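# Swap failed memory modules in the open bench servers

## Task

Fix every open server on the bench so that each slot in its middle memory bank ends up holding a good module with both of its latches closed. A slot whose end lamp is lit held a bad module at the start, and that lamp will not go out even after the swap. Take replacements from the trays, and make sure no loose part is left lying inside any server.

## Robot and tools

Robot: two arms, left_arm and right_arm. Each ends in an identical five-finger right hand, so the hands are not mirrored and every hand number means the same thing on both. Base positions in the scene frame: left_arm at (+0.084, +0.714, 0) m, right_arm at (+0.061, -0.463, 0) m, both turned only slightly about z. A post stands on the floor behind the arms, and a camera stand sits between them just behind the bases.

Frame: the scene frame has its origin at table-top height, midway between the nominal bases. +z is up, +x points out over the table, and +y points toward left_arm. Arm names do not match image sides. Printed positions can be off by a few centimetres.

Hand point: a reference point about 0.05 m in front of the palm and 0.15 m out from the wrist flange. Its +z runs along straight fingers, +y points out of the palm, and +x runs across the palm away from the thumb. Straight fingertips extend 0.06 to 0.07 m past it. A bracket on the little-finger side of the wrist can strike objects. With fingers level, the wrist may hang well below the hand point and reach the table first.

The 28-number row (every value from -1 to 1), used by execute_actions and move, always covers both arms in a single list, in this order: left_arm dx, dy, dz, rx, ry, rz; left hand little, ring, middle, index, thumb_bend, thumb_turn, force_limit, speed; then the same 14 for right_arm. The six pose numbers are offsets from that arm's current Hand target, not absolute poses, and they use scene-frame axes. For translation, 1.0 equals 0.6 m. rx, ry, rz form one rotation vector in which 1.0 equals 180 degrees, applied about the Hand target's position. An arm given all-zero pose numbers is asked for nothing new. Orientation is clipped to within 32 degrees of the measured orientation at each step.

Hand numbers are absolute targets. For fingers and thumb_bend, +1 is straight and -1 is curled. For thumb_turn, +1 puts the thumb beside the palm and -1 puts it in front, facing the fingers. force_limit runs from about 0 N at -1 to 10 N at +1 (15 N for the two thumb motors). speed rises from nearly zero at -1 to full at +0.48 and beyond. For a gentle grip, close at speed -0.94 or lower. No value means 'unchanged', so to keep a hand as it is, resend its last executed eight numbers. Before any have been sent, use hand_measured followed by hand_force_limit and hand_speed. An opposed thumb and fingers can hold objects about 0.035 to 0.065 m thick, or a handle as thin as about 0.025 m. Thumb tip against index pad can pinch light things.

execute_actions(actions, cameras): actions is a list of actions. Each action is a table of at most 15 rows, one row per 1/30 s step, and a short table repeats its last row. Every row within an action is measured from the Hand target held when that action began, so sending the same offset again moves the arm further. Images are returned only when actions is empty or cameras names them.

move(target, speed, blend, stop_force, zero, blocking, cameras): drives each hand point in a straight line toward one row, or through up to 15 rows, all measured from the same starting Hand targets. It does not avoid obstacles. speed is in m/s (0.002 to 3.2, default 0.25); turns are capped at twice that in rad/s. blend, in metres, rounds corners in a list. stop_force, in N (4 to 120, one value for both arms), ends an arm's path when the push against its motion rises that far above its zero. Use it slowly, around 0.005 m/s, for touching surfaces. zero (default true) re-zeroes before the move. blocking=false returns early but cannot be combined with stop_force. Paths are capped at 10 s. The result adds a move: line giving the ending (done, off_target, moving, held, fault) and any limits that applied (paced means a pose was clipped, held means steps were withheld).

wait(seconds, 0 to 3600) lets time pass. stop brakes a running move. zoom_image(camera, region [x0,y0,x1,y1], at most 504x504) enlarges part of the latest image from cam_high, cam_low, cam_left_wrist or cam_right_wrist. show_instructions displays the reference page. zero_wrist_force(arm) re-zeroes that arm's wrist sensor. finished_scene ends the scene for good.

Results: positions in m, orientations as quat_wxyz, and velocities in the scene frame. Hand target is the last commanded pose and is the base for the next offsets. The hand often stops short of it; resend the missing amount. hand_measured, hand_stopped_by (moving, target, force, stalled, fault) and hand_load_n (N at the fingertip, positive when the finger is pushed open) follow the motor order. A grip that is lost shows up only as hand_load_n dropping to about 0. Wrist force and torque are given in the hand's own axes.

Avoid: drops of any height, letting go of moving parts, fast or hard contacts, and ramming fixed objects. Anything ending up off the table fails the task. Do not let the arms collide or grip each other's fingers. Keep the wrist away from its base's vertical axis. Contact torque beyond joint limits, or about 150 N of outside force, triggers a 10 s stop. Motors at 85 °C brake the arm for 30 to 60 s, so avoid long holds and stretched poses. Apply only light force to the fingers.

Each tool is called in YAML: its name, and indented under it one key for each argument.

Reference images:

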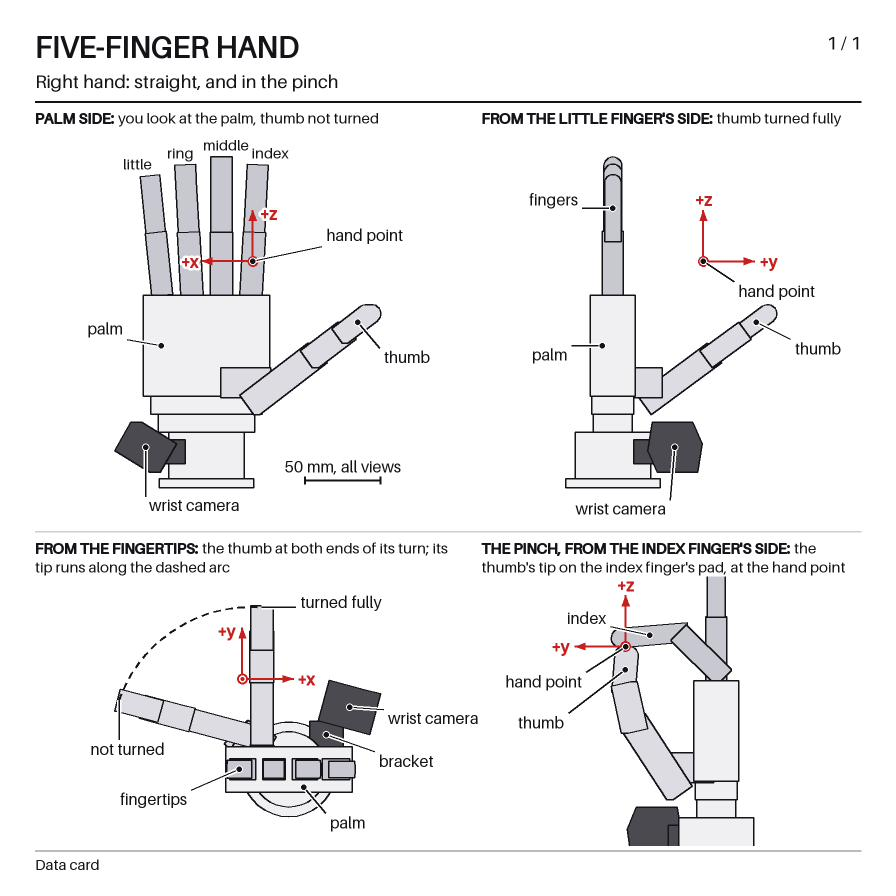

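## Session

execute_actions:
  actions: []

Scene clock: 0.00 s.
left_arm: end_effector_position=(+0.7487, +0.1763, +0.2156) hand_measured=(+1.000, +1.000, +1.000, +1.000, +1.000, +1.000) hand_load_n=(+0.0, +0.0, +0.0, +0.0, +0.0, +0.0) hand_stopped_by=(target, target, target, target, target, target) hand_force_limit=0.00 hand_speed=-0.80 end_effector_quat_wxyz=(+0.042, +0.957, -0.029, +0.287) | right_arm: end_effector_position=(+0.9963, -0.1577, +0.1276) hand_measured=(+1.000, +1.000, +1.000, +1.000, +1.000, +1.000) hand_load_n=(+0.0, +0.0, +0.0, +0.0, +0.0, +0.0) hand_stopped_by=(target, target, target, target, target, target) hand_force_limit=0.00 hand_speed=-0.80 end_effector_quat_wxyz=(-0.077, +0.518, +0.839, -0.146)
Joint positions: left_arm=[-0.981 -1.108 1.515 0.715 1.178 0.787] | right_arm=[0.192 -0.475 0.648 1.711 1.683 -0.264]
Joint velocities: within noise
Joint torques (N m): no reading
Motor temperatures (°C): left_arm=[27 34 29 36 39 39] | right_arm=[32 29 30 38 45 39]
Wrist force (N): no reading
Wrist torque (N m): no reading
Wrist force, peak (N): no reading
Hand target: left_arm +0.7487, +0.1763, +0.2156; +0.042, +0.957, -0.029, +0.287 | right_arm +0.9963, -0.1577, +0.1276; -0.077, +0.518, +0.839, -0.146

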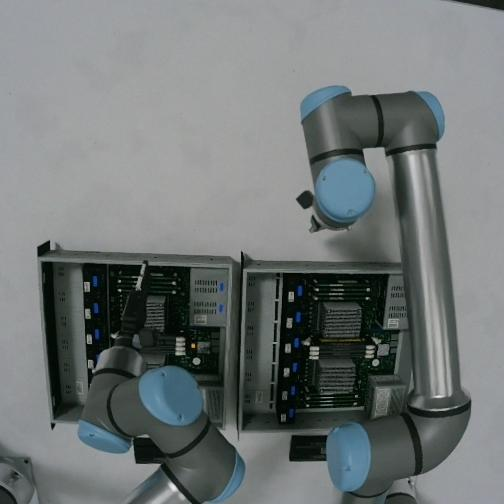

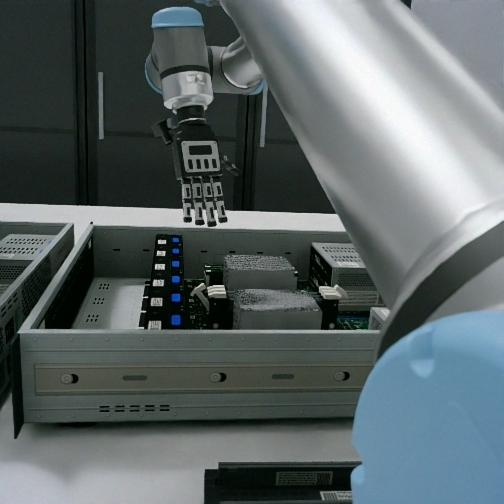

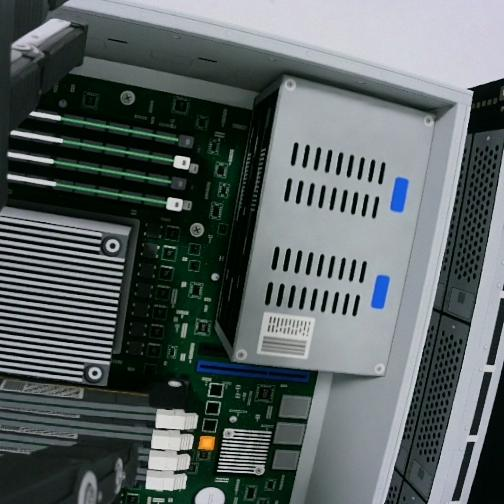

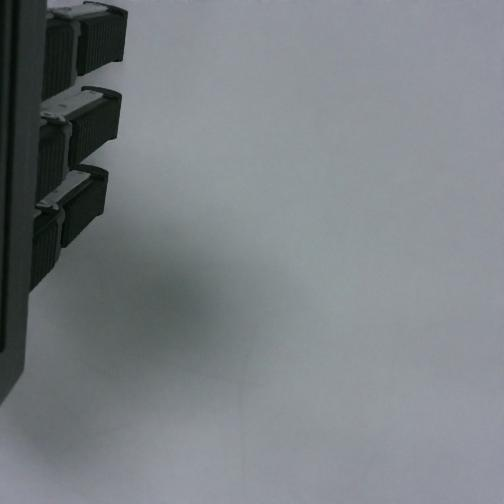

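zoom_image:
  camera: "cam_high"
  region: [30, 230, 240, 440]

zoom_image:
  camera: "cam_high"
  region: [230, 250, 430, 450]

zoom_image:
  camera: "cam_left_wrist"
  region: [0, 80, 504, 504]

Scaled by 2.400.

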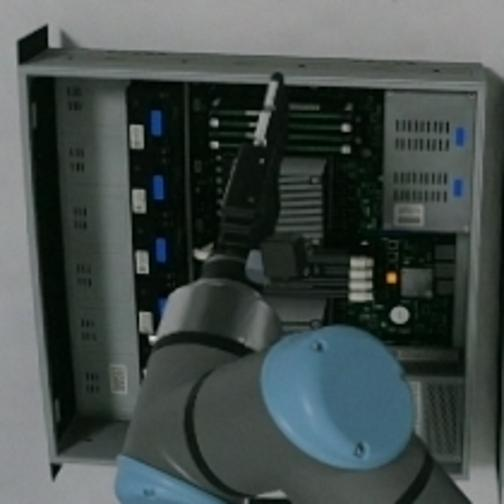

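Scaled by 2.520.

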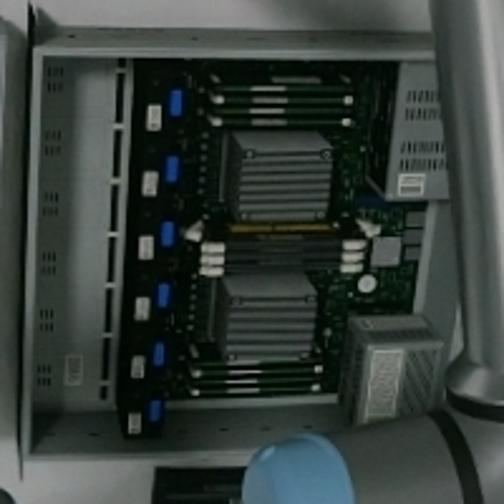

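Scaled by 1.000.

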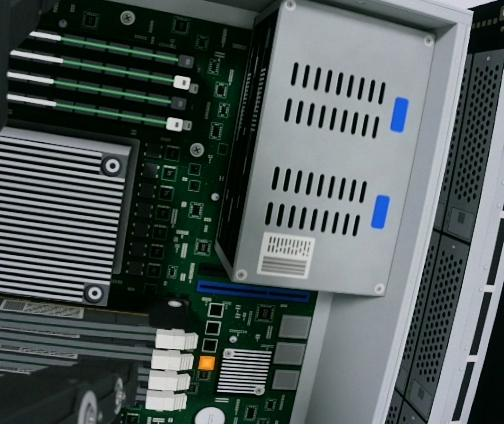

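move:
  target: [0,0,0.4,0,0,0,1,1,1,1,1,1,0,-0.8,0,0,0.3,0,0,0,1,1,1,1,1,1,0,-0.8]
  speed: 0.2
  cameras: ["all"]

Scene clock: 107.77 s.
left_arm: end_effector_position=(+0.7487, +0.1764, +0.4556) hand_measured=(+1.000, +1.000, +1.000, +1.000, +1.000, +1.000) hand_load_n=(+0.0, +0.0, +0.0, +0.0, +0.0, +0.0) hand_stopped_by=(target, target, target, target, target, target) hand_force_limit=0.00 hand_speed=-0.80 end_effector_quat_wxyz=(+0.042, +0.957, -0.029, +0.287) | right_arm: end_effector_position=(+0.9963, -0.1577, +0.3075) hand_measured=(+1.000, +1.000, +1.000, +1.000, +1.000, +1.000) hand_load_n=(+0.0, +0.0, +0.0, +0.0, +0.0, +0.0) hand_stopped_by=(target, target, target, target, target, target) hand_force_limit=0.00 hand_speed=-0.80 end_effector_quat_wxyz=(-0.077, +0.518, +0.839, -0.146) end_effector_velocity=(+0.000, +0.000, +0.001) end_effector_angular_velocity=(+0.000, -0.002, +0.000)
Joint positions: left_arm=[-0.981 -1.192 1.204 1.109 1.178 0.787] | right_arm=[0.192 -0.488 0.358 2.015 1.683 -0.264]
Joint velocities: left_arm=[within noise] | right_arm=[0 0.001 -0.005 0.002 0 0.001]
Joint torques (N m): left_arm=[-6.86 -61.72 -51.36 4.66 2.09 -3.64] | right_arm=[8.03 -110.53 -47.64 7.34 2.47 2.1]
Wrist force (N): left_arm=[0.2 -0.8 0.9] | right_arm=[-0.1 0.2 -0.1]
Wrist torque (N m): left_arm=[-0.12 0.04 0.04] | right_arm=[0.02 0.02 0.03]
Wrist force, peak (N): left_arm=[0.4 -1.5 0.9] | right_arm=[-0.3 -0.4 -1.2]
Hand target: left_arm +0.7487, +0.1763, +0.4556; +0.042, +0.957, -0.029, +0.287 | right_arm +0.9963, -0.1577, +0.3076; -0.077, +0.518, +0.839, -0.146
Off the commanded pose: left_arm 0.000 m, 0 deg | right_arm 0.000 m, 0 deg.
move: done

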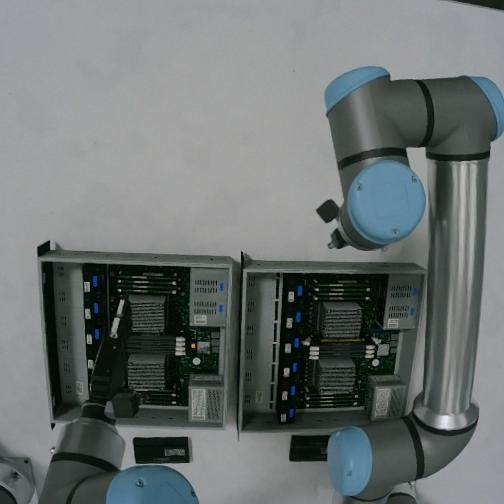

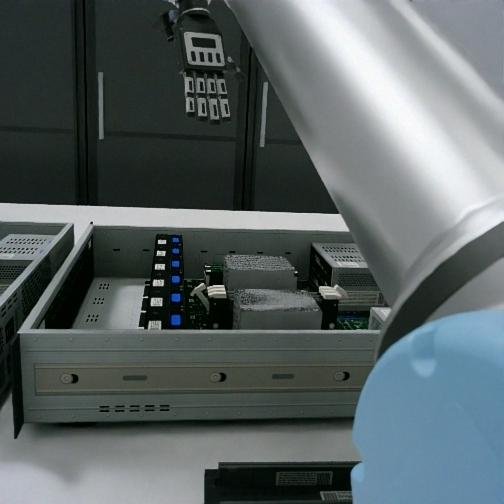

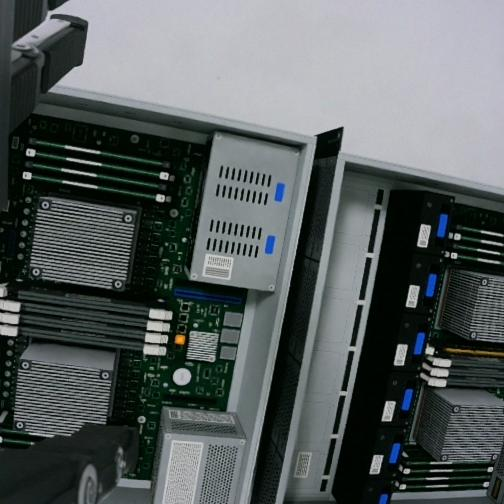

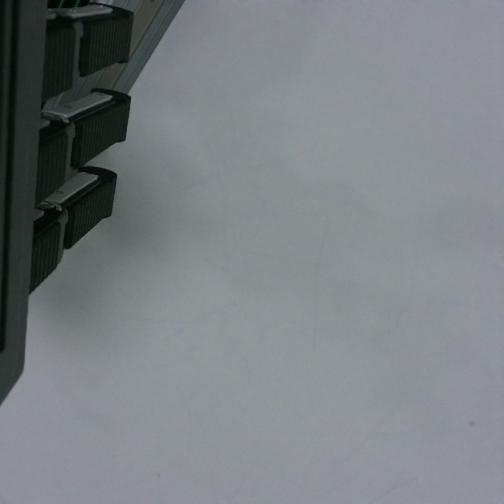

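zoom_image:
  camera: "cam_left_wrist"
  region: [0, 260, 240, 450]

zoom_image:
  camera: "cam_high"
  region: [30, 380, 504, 504]

zoom_image:
  camera: "cam_left_wrist"
  region: [380, 280, 504, 430]

zoom_image:
  camera: "cam_high"
  region: [70, 320, 240, 400]

zoom_image:
  camera: "cam_high"
  region: [280, 310, 420, 400]

zoom_image:
  camera: "cam_low"
  region: [80, 220, 390, 400]

Scaled by 2.100.

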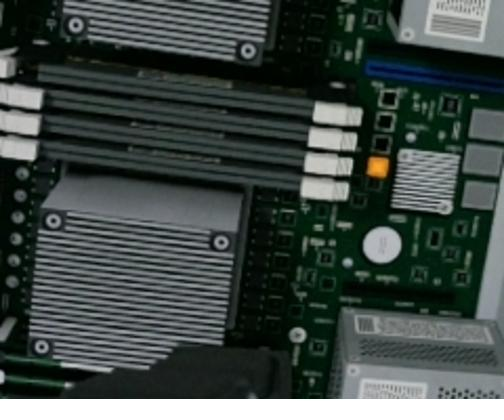

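Scaled by 1.063.

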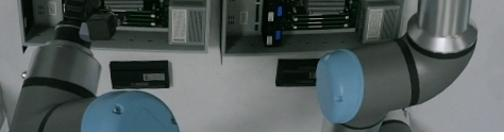

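Scaled by 3.360.

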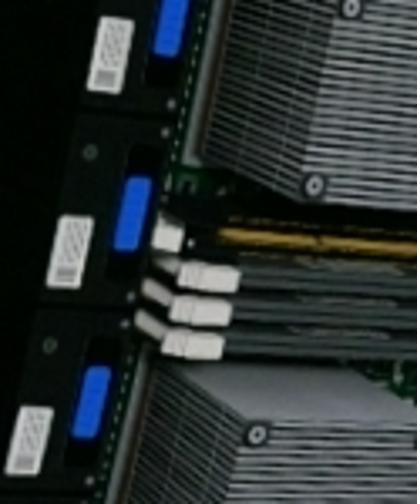

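Scaled by 2.965.

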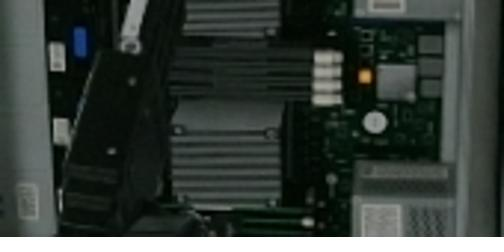

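Scaled by 3.600.

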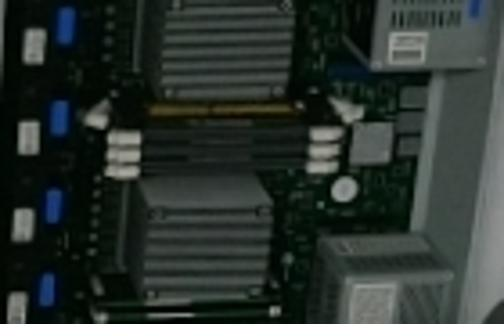

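Scaled by 1.626.

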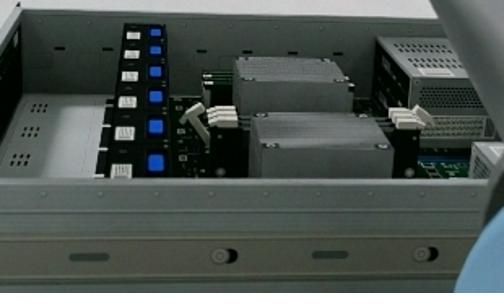

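move:
  target: [0,0,0,0,0,0,1,1,1,1,1,1,0,-0.8,-0.694,-0.012,-0.08,0.247,-0.0466,-0.177,1,1,1,1,1,1,0,-0.8]
  speed: 0.25
  cameras: ["all"]

Scene clock: 164.47 s.
left_arm: end_effector_position=(+0.7487, +0.1763, +0.4556) hand_measured=(+1.000, +1.000, +1.000, +1.000, +1.000, +1.000) hand_load_n=(+0.0, +0.0, +0.0, +0.0, +0.0, +0.0) hand_stopped_by=(target, target, target, target, target, target) hand_force_limit=0.00 hand_speed=-0.80 end_effector_quat_wxyz=(+0.042, +0.957, -0.029, +0.287) | right_arm: end_effector_position=(+0.5800, -0.1648, +0.2596) hand_measured=(+1.000, +1.000, +1.000, +1.000, +1.000, +1.000) hand_load_n=(+0.0, +0.0, +0.0, +0.0, +0.0, +0.0) hand_stopped_by=(target, target, target, target, target, target) hand_force_limit=0.00 hand_speed=-0.80 end_effector_quat_wxyz=(-0.242, +0.665, +0.665, +0.240)
Joint positions: left_arm=[-0.981 -1.192 1.204 1.109 1.178 0.787] | right_arm=[-0.042 -1.425 1.993 1.049 0.876 -0.068]
Joint torques (N m): left_arm=[-5.35 -60.39 -51.54 5.08 2.26 -3.59] | right_arm=[-9.63 -65.53 -25.18 -0.05 -4.58 2.14]
Wrist force (N): left_arm=[0.3 -0.8 0.9] | right_arm=[-1.2 -1.6 -0.7]
Wrist torque (N m): left_arm=[-0.13 0.03 0.04] | right_arm=[-0.17 0.02 -0.27]
Wrist force, peak (N): left_arm=[0.6 -1.2 1.4] | right_arm=[-2.3 -2.9 -0.2]
Hand target: left_arm +0.7487, +0.1763, +0.4556; +0.042, +0.957, -0.029, +0.287 | right_arm +0.5799, -0.1649, +0.2596; -0.242, +0.665, +0.665, +0.240
Off the commanded pose: left_arm 0.000 m, 0 deg | right_arm 0.000 m, 0 deg.
move: done

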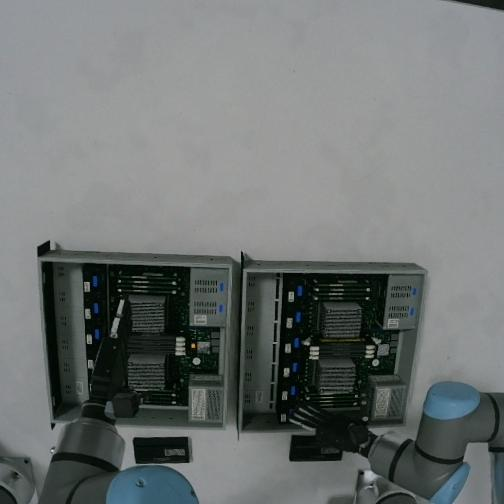

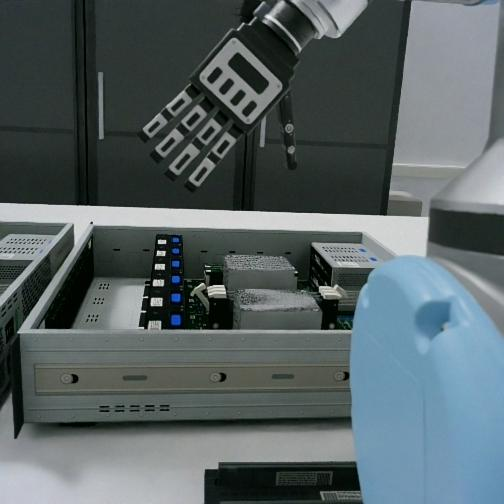

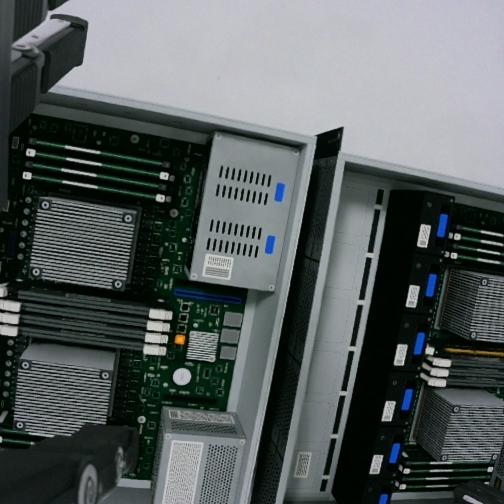

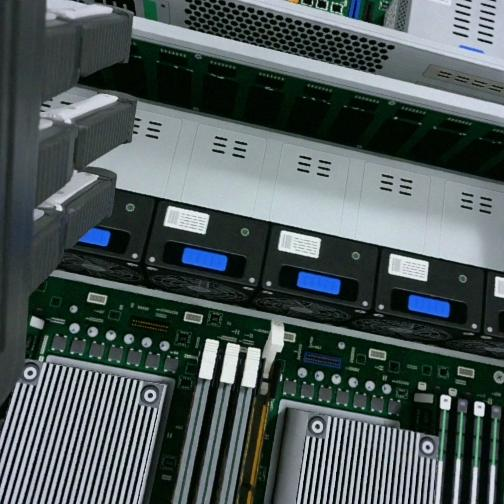

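move:
  target: [0,0,0,0,0,0,1,1,1,1,1,1,0,-0.8,0,-0.2,0,0,0,0,1,1,1,1,1,1,0,-0.8]
  speed: 0.2
  cameras: ["cam_right_wrist"]

zoom_image:
  camera: "cam_right_wrist"
  region: [140, 150, 400, 410]

Scene clock: 171.87 s.
left_arm: end_effector_position=(+0.7487, +0.1763, +0.4556) hand_measured=(+1.000, +1.000, +1.000, +1.000, +1.000, +1.000) hand_load_n=(+0.0, +0.0, -0.5, -0.5, +0.0, +0.0) hand_stopped_by=(target, target, target, target, target, target) hand_force_limit=0.00 hand_speed=-0.80 end_effector_quat_wxyz=(+0.042, +0.957, -0.029, +0.287) | right_arm: end_effector_position=(+0.5799, -0.2848, +0.2596) hand_measured=(+1.000, +1.000, +1.000, +1.000, +1.000, +1.000) hand_load_n=(+0.0, +0.0, +0.0, +0.0, +0.0, +0.0) hand_stopped_by=(target, target, target, target, target, target) hand_force_limit=0.00 hand_speed=-0.80 end_effector_quat_wxyz=(-0.242, +0.665, +0.665, +0.240)
Joint positions: left_arm=[-0.981 -1.192 1.204 1.109 1.178 0.787] | right_arm=[-0.312 -1.442 2.067 1.206 0.918 -0.41]
Joint torques (N m): left_arm=[-3.9 -60.52 -50.61 5.23 2.14 -3.77] | right_arm=[-9.71 -27.71 -22.2 8.35 1.49 -1.63]
Wrist force (N): left_arm=[0.3 -1.1 1.2] | right_arm=[-1.6 -1.3 -0.5]
Wrist torque (N m): left_arm=[-0.18 0.02 0.04] | right_arm=[-0.15 0.09 0.01]
Wrist force, peak (N): left_arm=[-0.1 -0.9 1.8] | right_arm=[-2.6 -1.3 -1.1]
Hand target: left_arm +0.7487, +0.1763, +0.4556; +0.042, +0.957, -0.029, +0.287 | right_arm +0.5799, -0.2849, +0.2596; -0.242, +0.665, +0.665, +0.240
Off the commanded pose: left_arm 0.000 m, 0 deg | right_arm 0.000 m, 0 deg.
move: done

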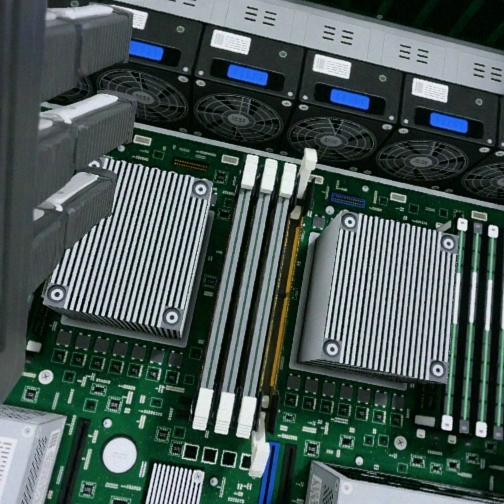

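Scaled by 1.938.

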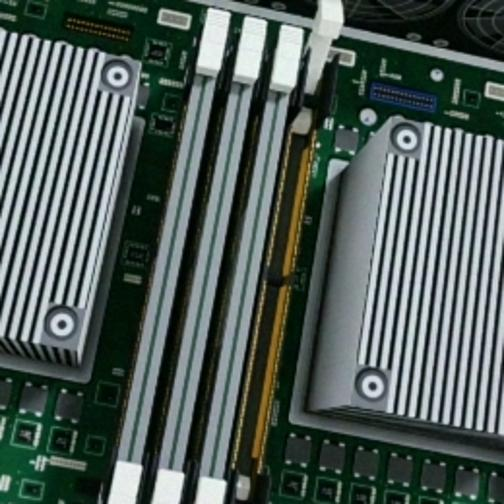

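move:
  target: [0,0,0,0,0,0,1,1,1,1,1,1,0,-0.8,-0.03,-0.1,-0.07,0,0,0,1,1,1,1,1,1,0,-0.8]
  speed: 0.2
  cameras: ["cam_right_wrist"]

zoom_image:
  camera: "cam_right_wrist"
  region: [180, 150, 430, 400]

Scene clock: 179.90 s.
left_arm: end_effector_position=(+0.7487, +0.1763, +0.4556) hand_measured=(+1.000, +1.000, +1.000, +1.000, +1.000, +1.000) hand_load_n=(+0.0, +0.0, +0.0, +0.0, +0.0, +0.0) hand_stopped_by=(target, target, target, target, target, target) hand_force_limit=0.00 hand_speed=-0.80 end_effector_quat_wxyz=(+0.042, +0.957, -0.029, +0.287) | right_arm: end_effector_position=(+0.5619, -0.3448, +0.2176) hand_measured=(+1.000, +1.000, +1.000, +1.000, +1.000, +1.000) hand_load_n=(+0.0, +0.0, +0.0, +0.5, +0.0, +0.0) hand_stopped_by=(target, target, target, target, target, target) hand_force_limit=0.00 hand_speed=-0.80 end_effector_quat_wxyz=(-0.242, +0.665, +0.665, +0.240)
Joint positions: left_arm=[-0.981 -1.192 1.204 1.109 1.178 0.787] | right_arm=[-0.462 -1.412 2.153 1.195 0.964 -0.586]
Joint torques (N m): left_arm=[-4.15 -59.97 -51.22 5.07 1.95 -3.81] | right_arm=[-11.27 -31.65 -18.61 0.97 1.61 -1.27]
Wrist force (N): left_arm=[0.2 -0.7 1.2] | right_arm=[-1.6 -1.6 -0.5]
Wrist torque (N m): left_arm=[-0.12 0.03 0.05] | right_arm=[-0.17 0.09 -0.06]
Wrist force, peak (N): left_arm=[0.5 -1.0 1.6] | right_arm=[-2.3 -1.7 -0.4]
Hand target: left_arm +0.7487, +0.1763, +0.4556; +0.042, +0.957, -0.029, +0.287 | right_arm +0.5619, -0.3449, +0.2176; -0.242, +0.665, +0.665, +0.240
Off the commanded pose: left_arm 0.000 m, 0 deg | right_arm 0.000 m, 0 deg.
move: done

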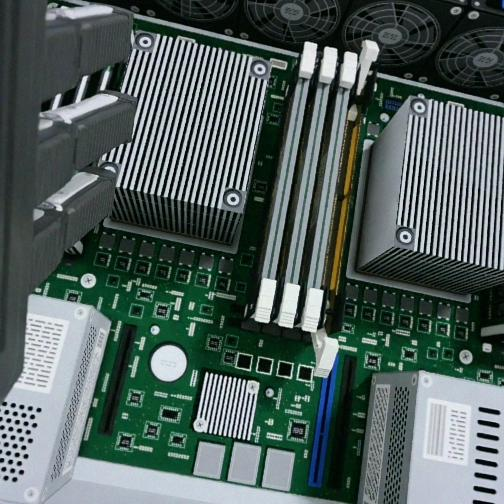

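Scaled by 2.016.

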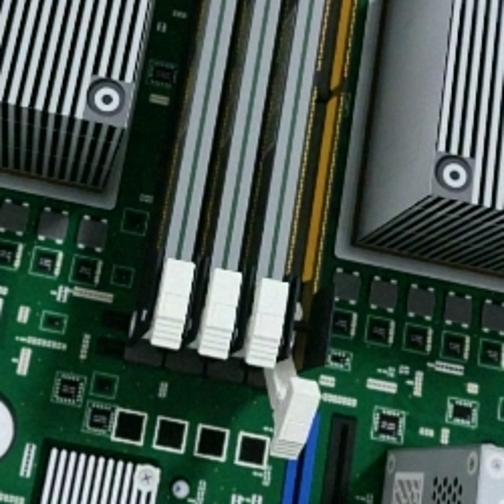

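zoom_image:
  camera: "cam_right_wrist"
  region: [270, 20, 400, 150]

zoom_image:
  camera: "cam_right_wrist"
  region: [230, 260, 360, 390]

Scaled by 3.877.

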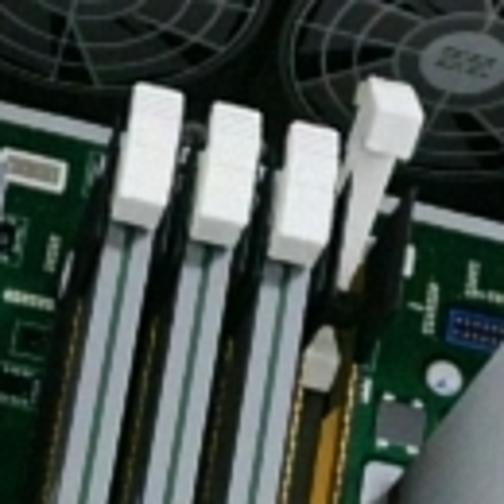

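Scaled by 3.877.

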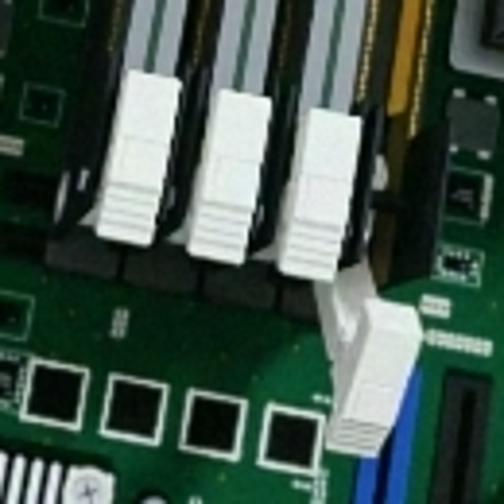

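move:
  target: [0,0,0,0,0,0,1,1,1,1,1,1,0,-0.8,-0.3,0.12,0.2,0,0,0,1,1,1,1,1,1,0,-0.8]
  speed: 0.2
  cameras: ["all"]

Scene clock: 189.87 s.
left_arm: end_effector_position=(+0.7487, +0.1763, +0.4556) hand_measured=(+1.000, +1.000, +1.000, +1.000, +1.000, +1.000) hand_load_n=(+0.0, +0.0, +0.0, +0.0, +0.0, -0.5) hand_stopped_by=(target, target, target, target, target, target) hand_force_limit=0.00 hand_speed=-0.80 end_effector_quat_wxyz=(+0.042, +0.957, -0.029, +0.287) | right_arm: end_effector_position=(+0.3820, -0.2729, +0.3375) hand_measured=(+1.000, +1.000, +1.000, +1.000, +1.000, +1.000) hand_load_n=(+0.0, +0.0, +0.0, +0.0, +0.0, +0.0) hand_stopped_by=(target, target, target, target, target, target) hand_force_limit=0.00 hand_speed=-0.80 end_effector_quat_wxyz=(-0.242, +0.665, +0.665, +0.240)
Joint positions: left_arm=[-0.981 -1.192 1.204 1.109 1.178 0.787] | right_arm=[-0.547 -1.918 2.356 1.549 0.997 -0.681]
Joint torques (N m): left_arm=[-3.2 -60.27 -50.23 4.82 1.97 -3.66] | right_arm=[-9.75 -23.49 -25.89 7.46 1.61 -2.03]
Wrist force (N): left_arm=[-0.2 -0.8 1.1] | right_arm=[-1.6 -1.0 -1.3]
Wrist torque (N m): left_arm=[-0.13 0.08 0.02] | right_arm=[0.01 0.07 -0.02]
Wrist force, peak (N): left_arm=[0.2 -1.2 1.6] | right_arm=[-1.9 -1.9 -0.7]
Hand target: left_arm +0.7487, +0.1763, +0.4556; +0.042, +0.957, -0.029, +0.287 | right_arm +0.3819, -0.2729, +0.3376; -0.242, +0.665, +0.665, +0.240
Off the commanded pose: left_arm 0.000 m, 0 deg | right_arm 0.000 m, 0 deg.
move: done

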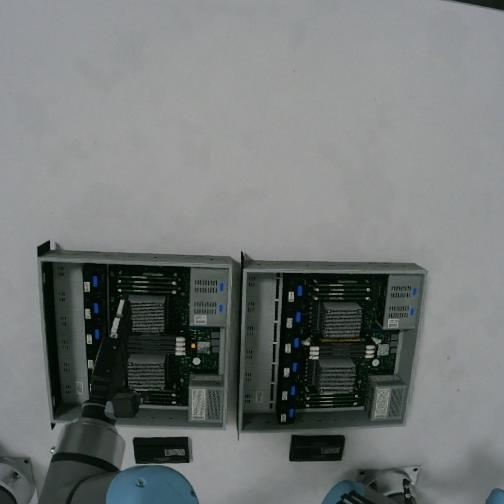

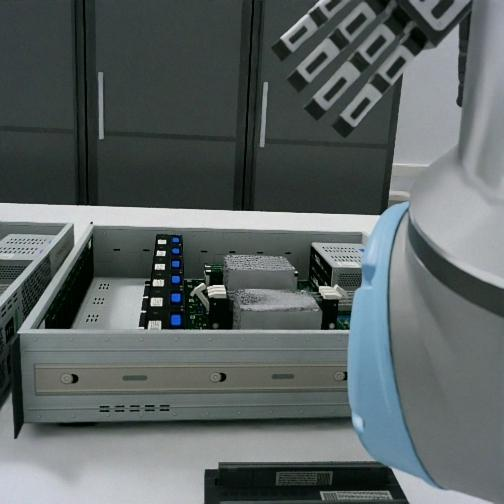

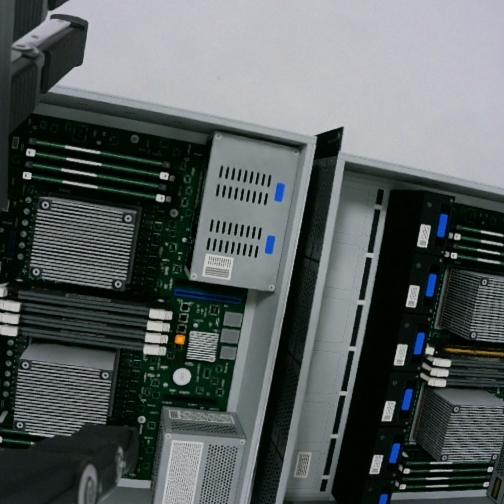

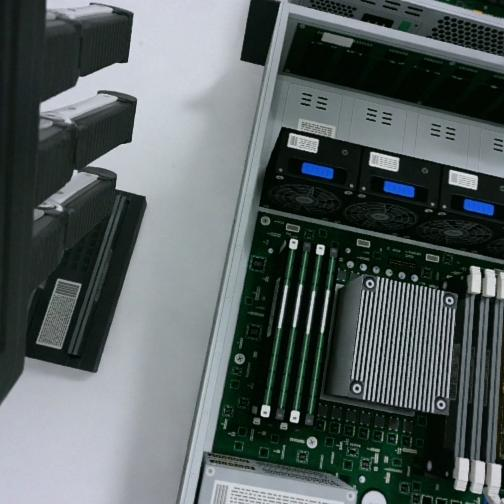

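zoom_image:
  camera: "cam_high"
  region: [125, 425, 355, 475]

zoom_image:
  camera: "cam_low"
  region: [190, 440, 420, 504]

zoom_image:
  camera: "cam_right_wrist"
  region: [20, 170, 170, 390]

Scaled by 2.191.

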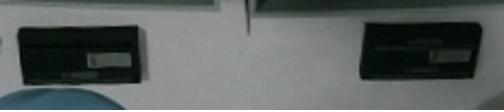

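Scaled by 2.191.

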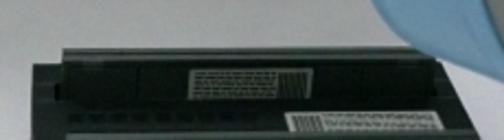

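Scaled by 2.291.

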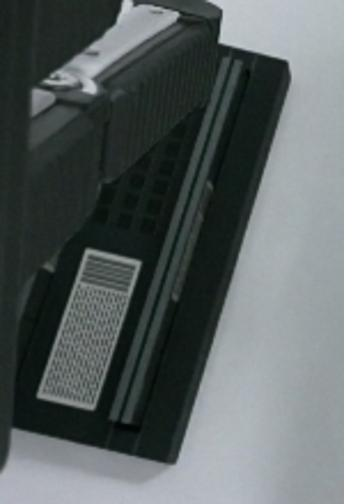

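move:
  target: [-0.55,0.08,-0.2,0,0,0,1,1,1,1,1,1,0,-0.8,0,0,0,0,0,0,1,1,1,1,1,1,0,-0.8]
  speed: 0.2
  cameras: ["all"]

Scene clock: 242.10 s.
left_arm: end_effector_position=(+0.4188, +0.2243, +0.3357) hand_measured=(+1.000, +1.000, +1.000, +1.000, +1.000, +1.000) hand_load_n=(+0.0, +0.0, +0.0, +0.0, +0.0, +0.0) hand_stopped_by=(target, target, target, target, target, target) hand_force_limit=0.00 hand_speed=-0.80 end_effector_quat_wxyz=(+0.042, +0.957, -0.029, +0.287) | right_arm: end_effector_position=(+0.3819, -0.2729, +0.3376) hand_measured=(+1.000, +1.000, +1.000, +1.000, +1.000, +1.000) hand_load_n=(+0.0, +0.0, +0.0, +0.0, +0.0, +0.0) hand_stopped_by=(target, target, target, target, target, target) hand_force_limit=0.00 hand_speed=-0.80 end_effector_quat_wxyz=(-0.242, +0.665, +0.665, +0.240)
Joint positions: left_arm=[-1.506 -1.556 1.915 1.028 1.009 0.224] | right_arm=[-0.547 -1.918 2.356 1.55 0.997 -0.682]
Joint torques (N m): left_arm=[-11.82 -53.47 -23.95 5.38 -4.19 -3.81] | right_arm=[-10.67 -20.73 -26.19 7.7 1.86 -1.33]
Wrist force (N): left_arm=[0.3 0.0 0.5] | right_arm=[-1.4 -1.1 -1.5]
Wrist torque (N m): left_arm=[0.03 -0.02 0.21] | right_arm=[0.01 0.05 -0.01]
Wrist force, peak (N): left_arm=[1.4 -1.5 1.7] | right_arm=[-1.8 -1.3 -1.3]
Hand target: left_arm +0.4187, +0.2243, +0.3356; +0.042, +0.957, -0.029, +0.287 | right_arm +0.3819, -0.2729, +0.3376; -0.242, +0.665, +0.665, +0.240
Off the commanded pose: left_arm 0.000 m, 0 deg | right_arm 0.000 m, 0 deg.
move: done

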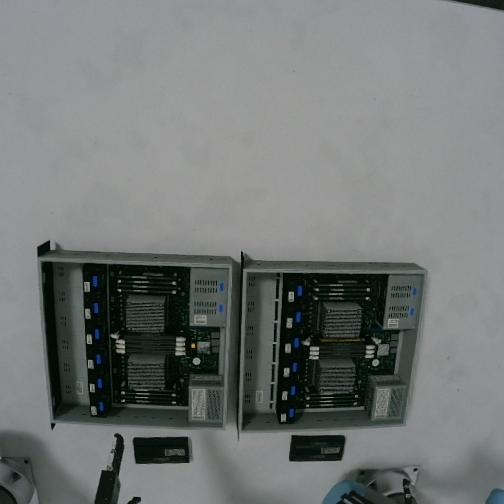

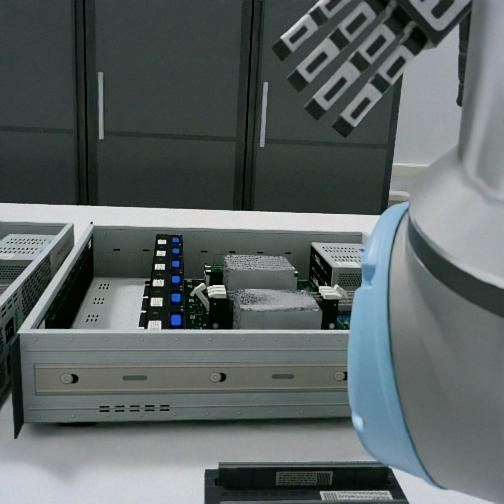

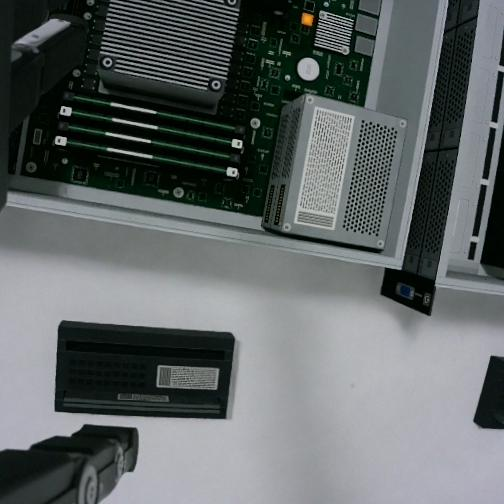

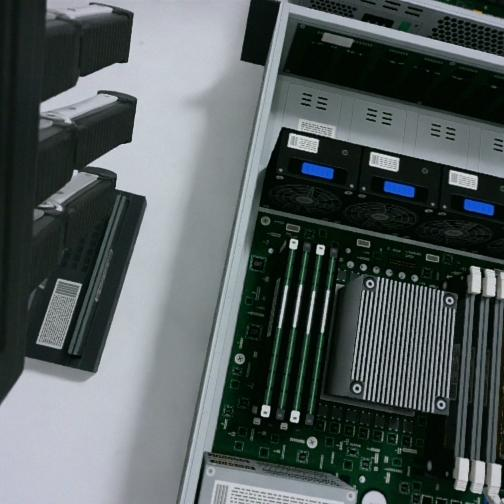

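zoom_image:
  camera: "cam_left_wrist"
  region: [40, 300, 260, 430]

zoom_image:
  camera: "cam_high"
  region: [100, 325, 220, 365]

zoom_image:
  camera: "cam_high"
  region: [120, 425, 220, 475]

Scaled by 2.291.

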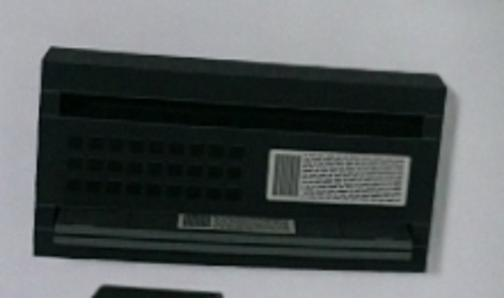

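Scaled by 4.200.

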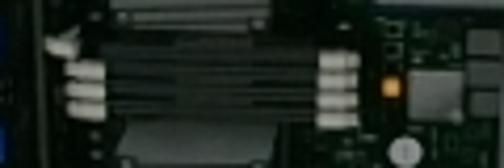

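Scaled by 5.040.

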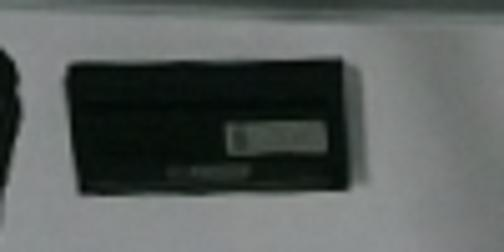

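move:
  target: [0.33,0.0,-0.19,0,0,0,1,1,1,1,1,1,0,-0.8,0,0,0,0,0,0,1,1,1,1,1,1,0,-0.8]
  speed: 0.2
  cameras: ["cam_left_wrist"]

zoom_image:
  camera: "cam_left_wrist"
  region: [0, 150, 300, 400]

Scene clock: 261.73 s.
left_arm: end_effector_position=(+0.6166, +0.2244, +0.2217) hand_measured=(+1.000, +1.000, +1.000, +1.000, +1.000, +1.000) hand_load_n=(+0.0, +0.0, +0.0, +0.0, +0.0, +0.0) hand_stopped_by=(target, target, target, target, target, target) hand_force_limit=0.00 hand_speed=-0.80 end_effector_quat_wxyz=(+0.042, +0.957, -0.029, +0.287) | right_arm: end_effector_position=(+0.3819, -0.2729, +0.3376) hand_measured=(+1.000, +1.000, +1.000, +1.000, +1.000, +1.000) hand_load_n=(+0.0, +0.0, +0.0, +0.0, +0.0, +0.0) hand_stopped_by=(target, target, target, target, target, target) hand_force_limit=0.00 hand_speed=-0.80 end_effector_quat_wxyz=(-0.242, +0.665, +0.665, +0.240)
Joint positions: left_arm=[-1.119 -1.305 1.795 0.688 1.122 0.649] | right_arm=[-0.547 -1.918 2.356 1.55 0.997 -0.682]
Joint torques (N m): left_arm=[13.22 -47.47 -45.46 -1.12 1.98 3.62] | right_arm=[-10.39 -21.19 -25.72 7.65 1.75 -1.43]
Wrist force (N): left_arm=[1.1 0.0 1.2] | right_arm=[-1.8 -1.2 -1.1]
Wrist torque (N m): left_arm=[0.04 -0.19 -0.01] | right_arm=[-0.02 0.09 -0.04]
Wrist force, peak (N): left_arm=[1.0 -1.0 2.2] | right_arm=[-1.6 -1.4 -1.6]
Hand target: left_arm +0.6167, +0.2243, +0.2216; +0.042, +0.957, -0.029, +0.287 | right_arm +0.3819, -0.2729, +0.3376; -0.242, +0.665, +0.665, +0.240
Off the commanded pose: left_arm 0.000 m, 0 deg | right_arm 0.000 m, 0 deg.
move: done

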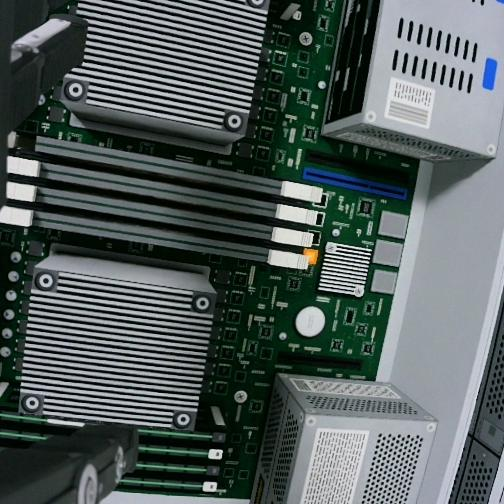

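Scaled by 1.680.

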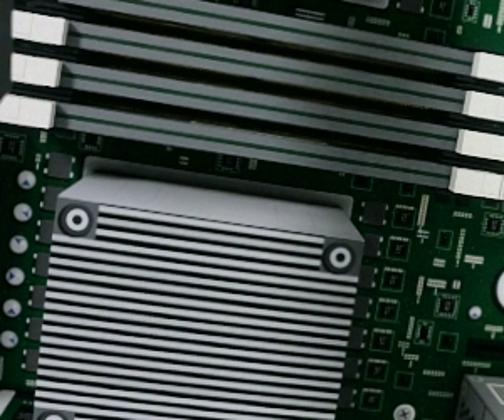

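move:
  target: [0.0,0.17,-0.0,0,0,0,1,1,1,1,1,1,0,-0.8,0,0,0,0,0,0,1,1,1,1,1,1,0,-0.8]
  speed: 0.2
  cameras: ["cam_left_wrist"]

zoom_image:
  camera: "cam_left_wrist"
  region: [100, 100, 260, 260]

zoom_image:
  camera: "cam_left_wrist"
  region: [320, 140, 504, 310]

Scene clock: 269.43 s.
left_arm: end_effector_position=(+0.6167, +0.3261, +0.2216) hand_measured=(+1.000, +1.000, +1.000, +1.000, +1.000, +1.000) hand_load_n=(+0.0, +0.0, +0.0, +0.0, +0.0, -0.5) hand_stopped_by=(target, target, target, target, target, target) hand_force_limit=0.00 hand_speed=-0.80 end_effector_quat_wxyz=(+0.042, +0.957, -0.029, +0.287) | right_arm: end_effector_position=(+0.3819, -0.2729, +0.3376) hand_measured=(+1.000, +1.000, +1.000, +1.000, +1.000, +1.000) hand_load_n=(+0.0, +0.0, +0.0, +0.0, +0.0, +0.0) hand_stopped_by=(target, target, target, target, target, target) hand_force_limit=0.00 hand_speed=-0.80 end_effector_quat_wxyz=(-0.242, +0.665, +0.665, +0.240)
Joint positions: left_arm=[-1.017 -1.415 1.924 0.626 1.163 0.752] | right_arm=[-0.547 -1.918 2.356 1.55 0.997 -0.682]
Joint torques (N m): left_arm=[12.18 -63.53 -21.65 -0.74 2.83 2.62] | right_arm=[-7.72 -21.84 -26.52 7.45 1.62 -1.2]
Wrist force (N): left_arm=[-0.1 -1.0 1.0] | right_arm=[-1.9 -1.3 -1.1]
Wrist torque (N m): left_arm=[-0.18 0.07 -0.01] | right_arm=[-0.04 0.11 -0.05]
Wrist force, peak (N): left_arm=[0.2 -1.6 1.1] | right_arm=[-1.7 -1.4 -1.5]
Hand target: left_arm +0.6167, +0.3263, +0.2216; +0.042, +0.957, -0.029, +0.287 | right_arm +0.3819, -0.2729, +0.3376; -0.242, +0.665, +0.665, +0.240
Off the commanded pose: left_arm 0.000 m, 0 deg | right_arm 0.000 m, 0 deg.
move: done

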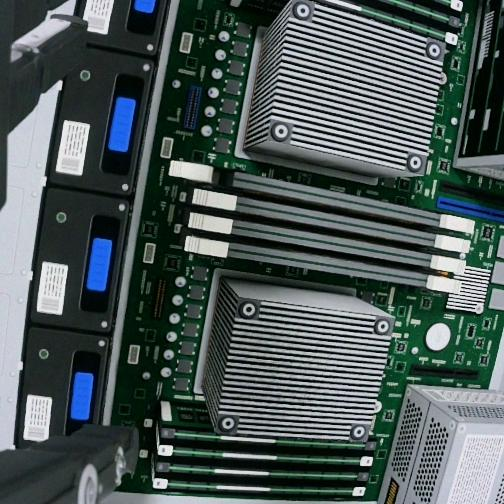

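Scaled by 3.150.

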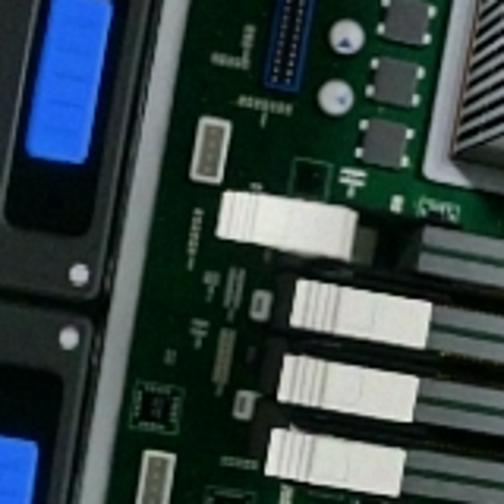

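Scaled by 2.739.

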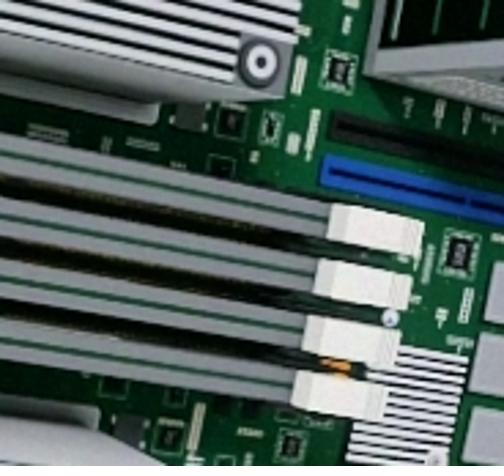

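move:
  target: [-0.06,0.456,0.13,-0.125,0.1678,0.5028,1,1,1,1,1,1,0,-0.8,0.33,-0.46,-0.06,0,-0.34,0.935,1,1,1,1,1,1,0,-0.8]
  speed: 0.25
  cameras: ["all"]

Scene clock: 378.43 s.
left_arm: end_effector_position=(+0.5807, +0.5999, +0.2996) hand_measured=(+1.000, +1.000, +1.000, +1.000, +1.000, +1.000) hand_load_n=(+0.0, +0.0, +0.0, +0.0, +0.0, +0.0) hand_stopped_by=(target, target, target, target, target, target) hand_force_limit=0.00 hand_speed=-0.80 end_effector_quat_wxyz=(+0.000, +0.707, +0.707, +0.000) | right_arm: end_effector_position=(+0.5799, -0.5489, +0.3016) hand_measured=(+1.000, +1.000, +1.000, +1.000, +1.000, +1.000) hand_load_n=(+0.0, +0.0, -0.5, +0.0, +0.0, +0.0) hand_stopped_by=(target, target, target, target, target, target) hand_force_limit=0.00 hand_speed=-0.80 end_effector_quat_wxyz=(+0.001, +0.701, -0.713, -0.002)
Joint positions: left_arm=[-0.635 -1.564 1.972 1.162 1.572 -0.589] | right_arm=[-0.49 -1.32 1.688 1.206 1.571 -3.625]
Joint torques (N m): left_arm=[13.94 -50.68 -46.93 6.31 3.27 -3.83] | right_arm=[-11.5 -77.52 -45.96 0.27 -2.74 -1.56]
Wrist force (N): left_arm=[0.7 -0.7 0.6] | right_arm=[0.0 -0.7 0.3]
Wrist torque (N m): left_arm=[-0.02 -0.23 0.33] | right_arm=[-0.02 -0.02 0.10]
Wrist force, peak (N): left_arm=[0.0 -1.8 1.8] | right_arm=[-2.2 -1.5 -1.0]
Hand target: left_arm +0.5807, +0.5999, +0.2996; +0.000, +0.707, +0.707, +0.000 | right_arm +0.5799, -0.5489, +0.3016; +0.001, +0.701, -0.713, -0.002
Off the commanded pose: left_arm 0.000 m, 0 deg | right_arm 0.000 m, 0 deg.
move: done

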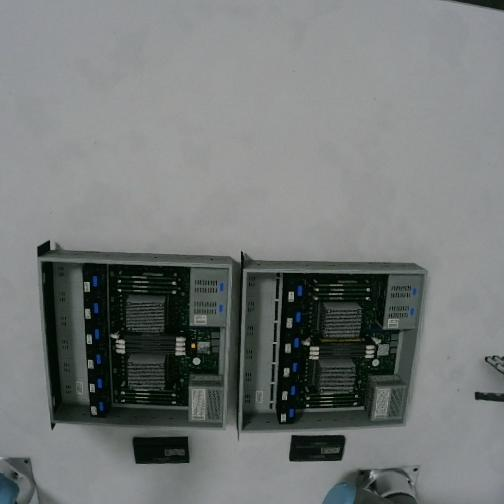

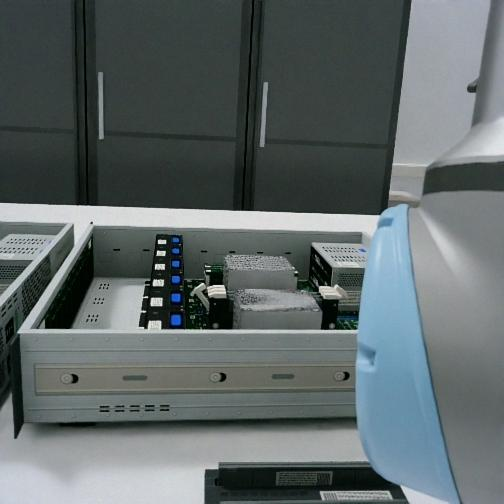

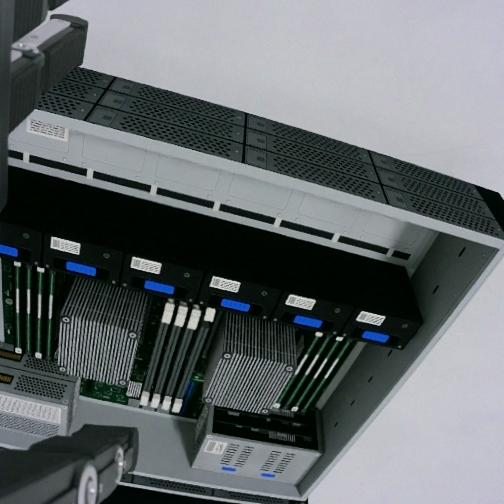

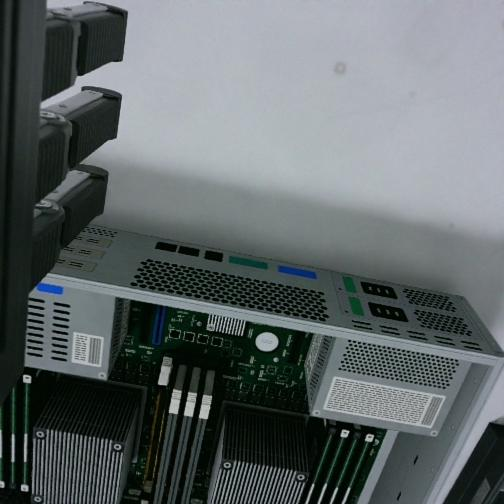

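zoom_image:
  camera: "cam_left_wrist"
  region: [110, 270, 250, 420]

zoom_image:
  camera: "cam_right_wrist"
  region: [100, 300, 260, 504]

Scaled by 3.360.

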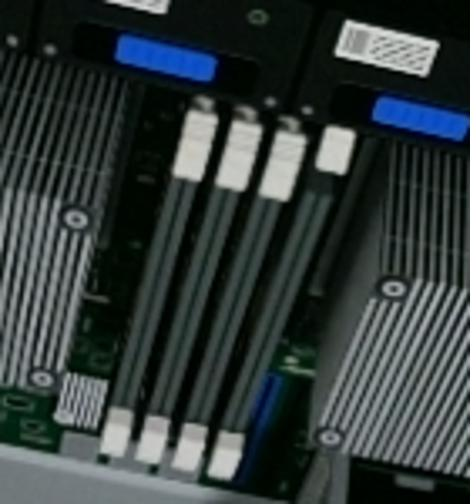

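Scaled by 2.471.

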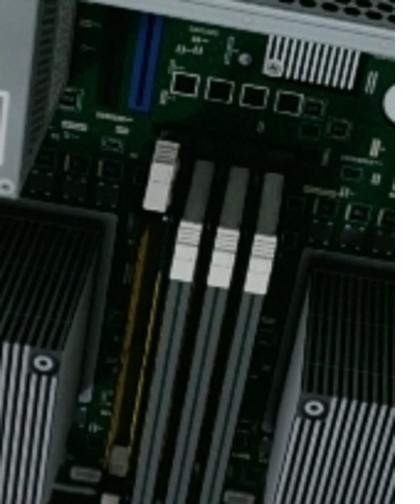

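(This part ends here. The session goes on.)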